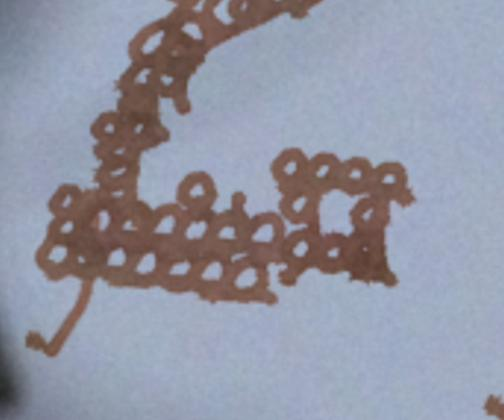

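Request:
move(target=[[0,0,0,0,0,0,1,0,0,0.064821,0,0.084231,0.235705,-1],[0,0,0,0,0,0,1,0,0,0.104818,0,0.051431,0.223205,-1],[0,0,0,0,0,0,1,0,0,0.136318,0,0.051431,0.223205,-1],[0,0,0,0,0,0,1,0,0,0.121098,0,0.044531,0.213894,-1],[0,0,0,0,0,0,1,0,0,0.120584,0,0.043828,0.21346,-1],[0,0,0,0,0,0,1,0,0,0.138984,0,0.060828,0.210888,-1],[0,0,0,0,0,0,1,0,0,0.143518,0,0.067034,0.207073,-1],[0,0,0,0,0,0,1,0,0,0.146572,0,0.071213,0.221239,-1],[0,0,0,0,0,0,1,0,0,0.1476,0,0.07262,0.222106,-1],[0,0,0,0,0,0,1,0,0,0.1292,0,0.05562,0.224678,-1],[0,0,0,0,0,0,1,0,0,0.124666,0,0.049414,0.228493,-1],[0,0,0,0,0,0,1,0,0,0.121612,0,0.045235,0.214327,-1],[0,0,0,0,0,0,1,0,0,0.121098,0,0.044531,0.213894,-1],[0,0,0,0,0,0,1,0,0,0.114241,0,0.035766,0.214121,-1]], speed=[0.9,0.15,0.2,0.1,0.065,0.22,0.08,0.17,0.065,0.22,0.08,0.17,0.065,0.08], blend=[0.01,0.003,0,0.001,0.0005,0.002,0.002,0.001,0.001,0.002,0.002,0.001,0.0005,0], cameras=[])

Scene clock: 422.63 s.
left_arm: end_effector_position=(+0.3347, +0.3373, +0.3235) grip_measured=+1.000 grip_effort_nm=0.00 end_effector_quat_wxyz=(+0.820, -0.014, +0.572, -0.008) | right_arm: end_effector_position=(+0.2991, +0.0692, +0.0668) grip_measured=-0.641 grip_effort_nm=-1.03 end_effector_quat_wxyz=(+0.540, -0.357, +0.713, +0.269)
Joint names: [wrist pitch, wrist roll, shoulder, wrist yaw, elbow, waist]
Joint positions: left_arm=[1.013 -0.014 0.991 -0.052 0.332 -0.05 0.094] | right_arm=[1.012 0 2.047 0.003 0.761 0.945 0.017]
Joint torques (N m): left_arm=[1.5 0.05 -3.84 -0.01 6.99 -0.06] | right_arm=[1.55 0 -9.13 -0.01 3.14 -0.59]
Heat: left arm: 41 °C; right arm: 44 °C.
Joint targets: left_arm=[1.021 -0.015 0.973 -0.052 0.340 -0.050] | right_arm=[1.001 0.000 2.022 0.001 0.747 0.938]
move: done; blend cut to 0.0008 rad at target 4, 0.0008 rad at target 12
No camera images: "cameras" was empty.

Request:
move(target=[[0,0,0,0,0,0,1,0,0,-0.000514,0,-0.001403,-0.003516,-1],[0,0,0,0,0,0,1,0,0,0.017886,0,0.015597,-0.006088,-1],[0,0,0,0,0,0,1,0,0,0.02242,0,0.021803,-0.009903,-1],[0,0,0,0,0,0,1,0,0,0.025474,0,0.025982,0.004263,-1],[0,0,0,0,0,0,1,0,0,0.026502,0,0.027389,0.00513,-1],[0,0,0,0,0,0,1,0,0,0.008102,0,0.010389,0.007702,-1],[0,0,0,0,0,0,1,0,0,0.003568,0,0.004183,0.011517,-1],[0,0,0,0,0,0,1,0,0,0.000514,0,0.000004,-0.002649,-1],[0,0,0,0,0,0,1,0,0,0,0,-0.0007,-0.003082,-1],[0,0,0,0,0,0,1,0,0,-0.006831,0,-0.009963,-0.005999,-1],[0,0,0,0,0,0,1,0,0,-0.007345,0,-0.010666,-0.006433,-1],[0,0,0,0,0,0,1,0,0,0.011055,0,0.006334,-0.009005,-1],[0,0,0,0,0,0,1,0,0,0.015589,0,0.01254,-0.01282,-1],[0,0,0,0,0,0,1,0,0,0.018643,0,0.016719,0.001346,-1],[0,0,0,0,0,0,1,0,0,0.019671,0,0.018126,0.002213,-1]], speed=[0.065,0.22,0.08,0.17,0.065,0.22,0.08,0.17,0.065,0.08,0.065,0.22,0.08,0.17,0.065], blend=[0.001,0.002,0.002,0.001,0.001,0.002,0.002,0.0005,0.0005,0.001,0.001,0.002,0.002,0.001,0], cameras=[])

Scene clock: 426.00 s.
left_arm: end_effector_position=(+0.3347, +0.3373, +0.3235) grip_measured=+1.000 grip_effort_nm=0.00 end_effector_quat_wxyz=(+0.820, -0.014, +0.572, -0.008) | right_arm: end_effector_position=(+0.3040, +0.0675, +0.0668) grip_measured=-0.641 grip_effort_nm=-1.03 end_effector_quat_wxyz=(+0.542, -0.353, +0.714, +0.267)
Joint names: [wrist pitch, wrist roll, shoulder, wrist yaw, elbow, waist]
Joint positions: left_arm=[1.013 -0.014 0.991 -0.052 0.332 -0.05 0.094] | right_arm=[1.013 0 2.052 0.003 0.767 0.935 0.017]
Joint torques (N m): left_arm=[1.51 0.03 -3.9 -0.03 7.09 -0.06] | right_arm=[1.55 0 -6.28 -0.02 6.16 0.64]
Heat: left arm: 41 °C; right arm: 44 °C.
Joint targets: left_arm=[1.021 -0.015 0.973 -0.052 0.340 -0.050] | right_arm=[1.001 0.000 2.066 0.001 0.787 0.943]
move: done; blend cut to 0.0008 rad at target 10, 0.0008 rad at target 11
No camera images: "cameras" was empty.

Request:
move(target=[[0,0,0,0,0,0,1,0,0,-0.0184,0,-0.017,0.002572,-1],[0,0,0,0,0,0,1,0,0,-0.022934,0,-0.023206,0.006387,-1],[0,0,0,0,0,0,1,0,0,-0.025988,0,-0.027385,-0.007779,-1],[0,0,0,0,0,0,1,0,0,-0.026502,0,-0.028089,-0.008212,-1],[0,0,0,0,0,0,1,0,0,-0.033306,0,-0.037316,-0.011194,-1],[0,0,0,0,0,0,1,0,0,-0.03382,0,-0.038019,-0.011628,-1],[0,0,0,0,0,0,1,0,0,-0.01542,0,-0.021019,-0.0142,-1],[0,0,0,0,0,0,1,0,0,-0.010886,0,-0.014813,-0.018015,-1],[0,0,0,0,0,0,1,0,0,-0.007832,0,-0.010634,-0.003849,-1],[0,0,0,0,0,0,1,0,0,-0.006804,0,-0.009227,-0.002982,-1],[0,0,0,0,0,0,1,0,0,-0.025204,0,-0.026227,-0.00041,-1],[0,0,0,0,0,0,1,0,0,-0.029738,0,-0.032433,0.003405,-1],[0,0,0,0,0,0,1,0,0,-0.032792,0,-0.036612,-0.010761,-1],[0,0,0,0,0,0,1,0,0,-0.033306,0,-0.037316,-0.011194,-1],[0,0,0,0,0,0,1,0,0,-0.036494,0,-0.040892,-0.011194,-1]], speed=[0.22,0.08,0.17,0.065,0.08,0.065,0.22,0.08,0.17,0.065,0.22,0.08,0.17,0.065,0.08], blend=[0.002,0.002,0.0005,0.0005,0.001,0.001,0.002,0.002,0.001,0.001,0.002,0.002,0.0005,0.0005,0], cameras=[])

Scene clock: 429.30 s.
left_arm: end_effector_position=(+0.3347, +0.3373, +0.3235) grip_measured=+1.000 grip_effort_nm=0.00 end_effector_quat_wxyz=(+0.820, -0.014, +0.572, -0.008) | right_arm: end_effector_position=(+0.2994, +0.0529, +0.0663) grip_measured=-0.641 grip_effort_nm=-1.03 end_effector_quat_wxyz=(+0.538, -0.351, +0.720, +0.261)
Joint names: [wrist pitch, wrist roll, shoulder, wrist yaw, elbow, waist]
Joint positions: left_arm=[1.013 -0.014 0.991 -0.052 0.332 -0.05 0.094] | right_arm=[1.013 0 2.01 0.004 0.709 0.925 0.017]
Joint torques (N m): left_arm=[1.5 0.09 -3.82 -0.02 7.16 -0.03] | right_arm=[1.54 0 -8.8 -0.03 3.14 -0.59]
Heat: left arm: 41 °C; right arm: 44 °C.
Joint targets: left_arm=[1.021 -0.015 0.973 -0.052 0.340 -0.050] | right_arm=[1.001 0.000 1.985 0.001 0.696 0.918]
move: done; blend cut to 0.0008 rad at target 5, 0.0008 rad at target 6
No camera images: "cameras" was empty.

Request:
move(target=[[0,0,0,0,0,0,1,0,0,-0.09,0,0,0,-1],[0,0,0,0,0,0,1,0,0,-0.007297,0,0.10633,0.05216,-1],[0,0,0,0,0,0,1,0,0,0.03267,0,0.073582,0.040168,-1],[0,0,0,0,0,0,1,0,0,0.06417,0,0.073582,0.040168,-1],[0,0,0,0,0,0,1,0,0,0.05267,0,0.071757,0.032554,-1],[0,0,0,0,0,0,1,0,0,0.071464,0,0.089311,0.031021,-1],[0,0,0,0,0,0,1,0,0,0.073317,0,0.091919,0.029683,-1],[0,0,0,0,0,0,1,0,0,0.076349,0,0.096184,0.029147,-1],[0,0,0,0,0,0,1,0,0,0.079745,0,0.100962,0.043728,-1],[0,0,0,0,0,0,1,0,0,0.082381,0,0.104672,0.04572,-1],[0,0,0,0,0,0,1,0,0,0.064781,0,0.088797,0.048618,-1],[0,0,0,0,0,0,1,0,0,0.063101,0,0.086434,0.051645,-1],[0,0,0,0,0,0,1,0,0,0.05902,0,0.080692,0.053846,-1],[0,0,0,0,0,0,1,0,0,0.053417,0,0.072809,0.040497,-1]], speed=[0.4,0.5,0.15,0.2,0.1,0.2,0.07,0.07,0.15,0.07,0.2,0.07,0.07,0.15], blend=[0.01,0.005,0.003,0,0.001,0.002,0.002,0.002,0.002,0.002,0.002,0.002,0.002,0], cameras=[])

Scene clock: 437.43 s.
left_arm: end_effector_position=(+0.3347, +0.3373, +0.3235) grip_measured=+1.000 grip_effort_nm=0.00 end_effector_quat_wxyz=(+0.820, -0.014, +0.572, -0.008) | right_arm: end_effector_position=(+0.2840, +0.1128, +0.0675) grip_measured=-0.641 grip_effort_nm=-1.03 end_effector_quat_wxyz=(+0.541, -0.377, +0.692, +0.294)
Joint names: [wrist pitch, wrist roll, shoulder, wrist yaw, elbow, waist]
Joint positions: left_arm=[1.013 -0.014 0.991 -0.052 0.332 -0.05 0.094] | right_arm=[1.013 0 2.129 0.004 0.872 1.017 0.017]
Joint torques (N m): left_arm=[1.52 0.04 -3.93 -0.03 7.16 0.01] | right_arm=[1.55 0 -9.84 -0.02 3.25 -0.72]
Heat: left arm: 41 °C; right arm: 44 °C.
Joint targets: left_arm=[1.021 -0.015 0.973 -0.052 0.340 -0.050] | right_arm=[1.001 0.000 2.103 0.001 0.858 1.008]
move: done
No camera images: "cameras" was empty.

Request:
move(target=[[0,0,0,0,0,0,1,0,0,-0.005621,0,-0.00791,-0.00156,-1],[0,0,0,0,0,0,1,0,0,-0.008744,0,-0.012304,-0.00519,-1],[0,0,0,0,0,0,1,0,0,0.009656,0,0.004696,-0.009382,-1],[0,0,0,0,0,0,1,0,0,0.012779,0,0.00909,-0.013012,-1],[0,0,0,0,0,0,1,0,0,0.018186,0,0.016699,-0.015108,-1],[0,0,0,0,0,0,1,0,0,0.024432,0,0.025485,-0.001222,-1],[0,0,0,0,0,0,1,0,0,0.029839,0,0.033094,0.000874,-1],[0,0,0,0,0,0,1,0,0,0.032962,0,0.037488,0.004504,-1],[0,0,0,0,0,0,1,0,0,0.014562,0,0.020488,0.008696,-1],[0,0,0,0,0,0,1,0,0,0.011439,0,0.016094,0.012326,-1],[0,0,0,0,0,0,1,0,0,0.006032,0,0.008485,0.014422,-1],[0,0,0,0,0,0,1,0,0,-0.000214,0,-0.000301,0.000536,-1],[0,0,0,0,0,0,1,0,0,-0.005621,0,-0.00791,-0.00156,-1],[0,0,0,0,0,0,1,0,0,-0.095,0,-0.00791,-0.00156,-1],[0,0,0,0,0,0,1,0,0,-0.086514,0,-0.002265,0.002125,-1]], speed=[0.07,0.07,0.2,0.07,0.07,0.15,0.07,0.07,0.2,0.07,0.07,0.15,0.07,0.4,0.4], blend=[0.002,0.002,0.002,0.002,0.002,0.002,0.002,0.002,0.002,0.002,0.002,0.002,0.001,0.01,0], cameras=[])

Scene clock: 442.27 s.
left_arm: end_effector_position=(+0.3347, +0.3373, +0.3235) grip_measured=+1.000 grip_effort_nm=0.00 end_effector_quat_wxyz=(+0.820, -0.014, +0.572, -0.008) | right_arm: end_effector_position=(+0.2828, +0.1054, +0.1546) grip_measured=-0.641 grip_effort_nm=-1.03 end_effector_quat_wxyz=(+0.592, -0.352, +0.650, +0.320)
Joint names: [wrist pitch, wrist roll, shoulder, wrist yaw, elbow, waist]
Joint positions: left_arm=[1.013 -0.014 0.991 -0.052 0.332 -0.05 0.094] | right_arm=[0.99 0 1.925 0.004 0.842 1.011 0.017]
Joint torques (N m): left_arm=[1.52 0 -3.93 -0.02 6.99 -0.13] | right_arm=[1.75 0 -8.17 -0.03 6.23 0.16]
Heat: left arm: 41 °C; right arm: 44 °C.
Joint targets: left_arm=[1.021 -0.015 0.973 -0.052 0.340 -0.050] | right_arm=[1.000 0.000 1.911 0.001 0.853 1.013]
move: done; blend cut to 0.0094 rad at target 14
No camera images: "cameras" was empty.

Request:
move(target=[[0,0,0,0,0,0,1,0,0,0.039991,0,-0.0328,-0.012,-1],[0,0,0,0,0,0,1,0,0,0.071491,0,-0.0328,-0.012,-1],[0,0,0,0,0,0,1,0,0,0.059996,0,-0.034598,-0.019747,-1],[0,0,0,0,0,0,1,0,0,0.078788,0,-0.017057,-0.021341,-1],[0,0,0,0,0,0,1,0,0,0.080631,0,-0.014512,-0.022732,-1],[0,0,0,0,0,0,1,0,0,0.083646,0,-0.010348,-0.023291,-1],[0,0,0,0,0,0,1,0,0,0.087023,0,-0.005684,-0.008509,-1],[0,0,0,0,0,0,1,0,0,0.089645,0,-0.002063,-0.006437,-1],[0,0,0,0,0,0,1,0,0,0.07204,0,-0.017965,-0.003423,-1],[0,0,0,0,0,0,1,0,0,0.07037,0,-0.020272,-0.000274,-1],[0,0,0,0,0,0,1,0,0,0.066312,0,-0.025876,0.002015,-1],[0,0,0,0,0,0,1,0,0,0.060739,0,-0.033572,-0.011485,-1],[0,0,0,0,0,0,1,0,0,0.055149,0,-0.041293,-0.013107,-1],[0,0,0,0,0,0,1,0,0,0.052043,0,-0.045582,-0.016883,-1],[0,0,0,0,0,0,1,0,0,0.070443,0,-0.028582,-0.021243,-1]], speed=[0.15,0.2,0.1,0.2,0.07,0.07,0.15,0.07,0.2,0.07,0.07,0.15,0.07,0.07,0.2], blend=[0.003,0,0.001,0.002,0.002,0.002,0.002,0.002,0.002,0.002,0.002,0.002,0.002,0.002,0], cameras=[])

Scene clock: 446.83 s.
left_arm: end_effector_position=(+0.3347, +0.3373, +0.3235) grip_measured=+1.000 grip_effort_nm=0.00 end_effector_quat_wxyz=(+0.820, -0.014, +0.572, -0.008) | right_arm: end_effector_position=(+0.2885, +0.0793, +0.0667) grip_measured=-0.641 grip_effort_nm=-1.03 end_effector_quat_wxyz=(+0.537, -0.366, +0.708, +0.277)
Joint names: [wrist pitch, wrist roll, shoulder, wrist yaw, elbow, waist]
Joint positions: left_arm=[1.013 -0.014 0.991 -0.052 0.332 -0.05 0.094] | right_arm=[1.012 0 2.053 0.004 0.768 0.974 0.017]
Joint torques (N m): left_arm=[1.53 0.02 -3.9 0 7.05 -0.12] | right_arm=[1.55 0 -6.26 -0.03 6.24 -0.7]
Heat: left arm: 41 °C; right arm: 44 °C.
Joint targets: left_arm=[1.021 -0.015 0.973 -0.052 0.340 -0.050] | right_arm=[1.001 0.000 2.068 0.001 0.789 0.966]
move: done
No camera images: "cameras" was empty.


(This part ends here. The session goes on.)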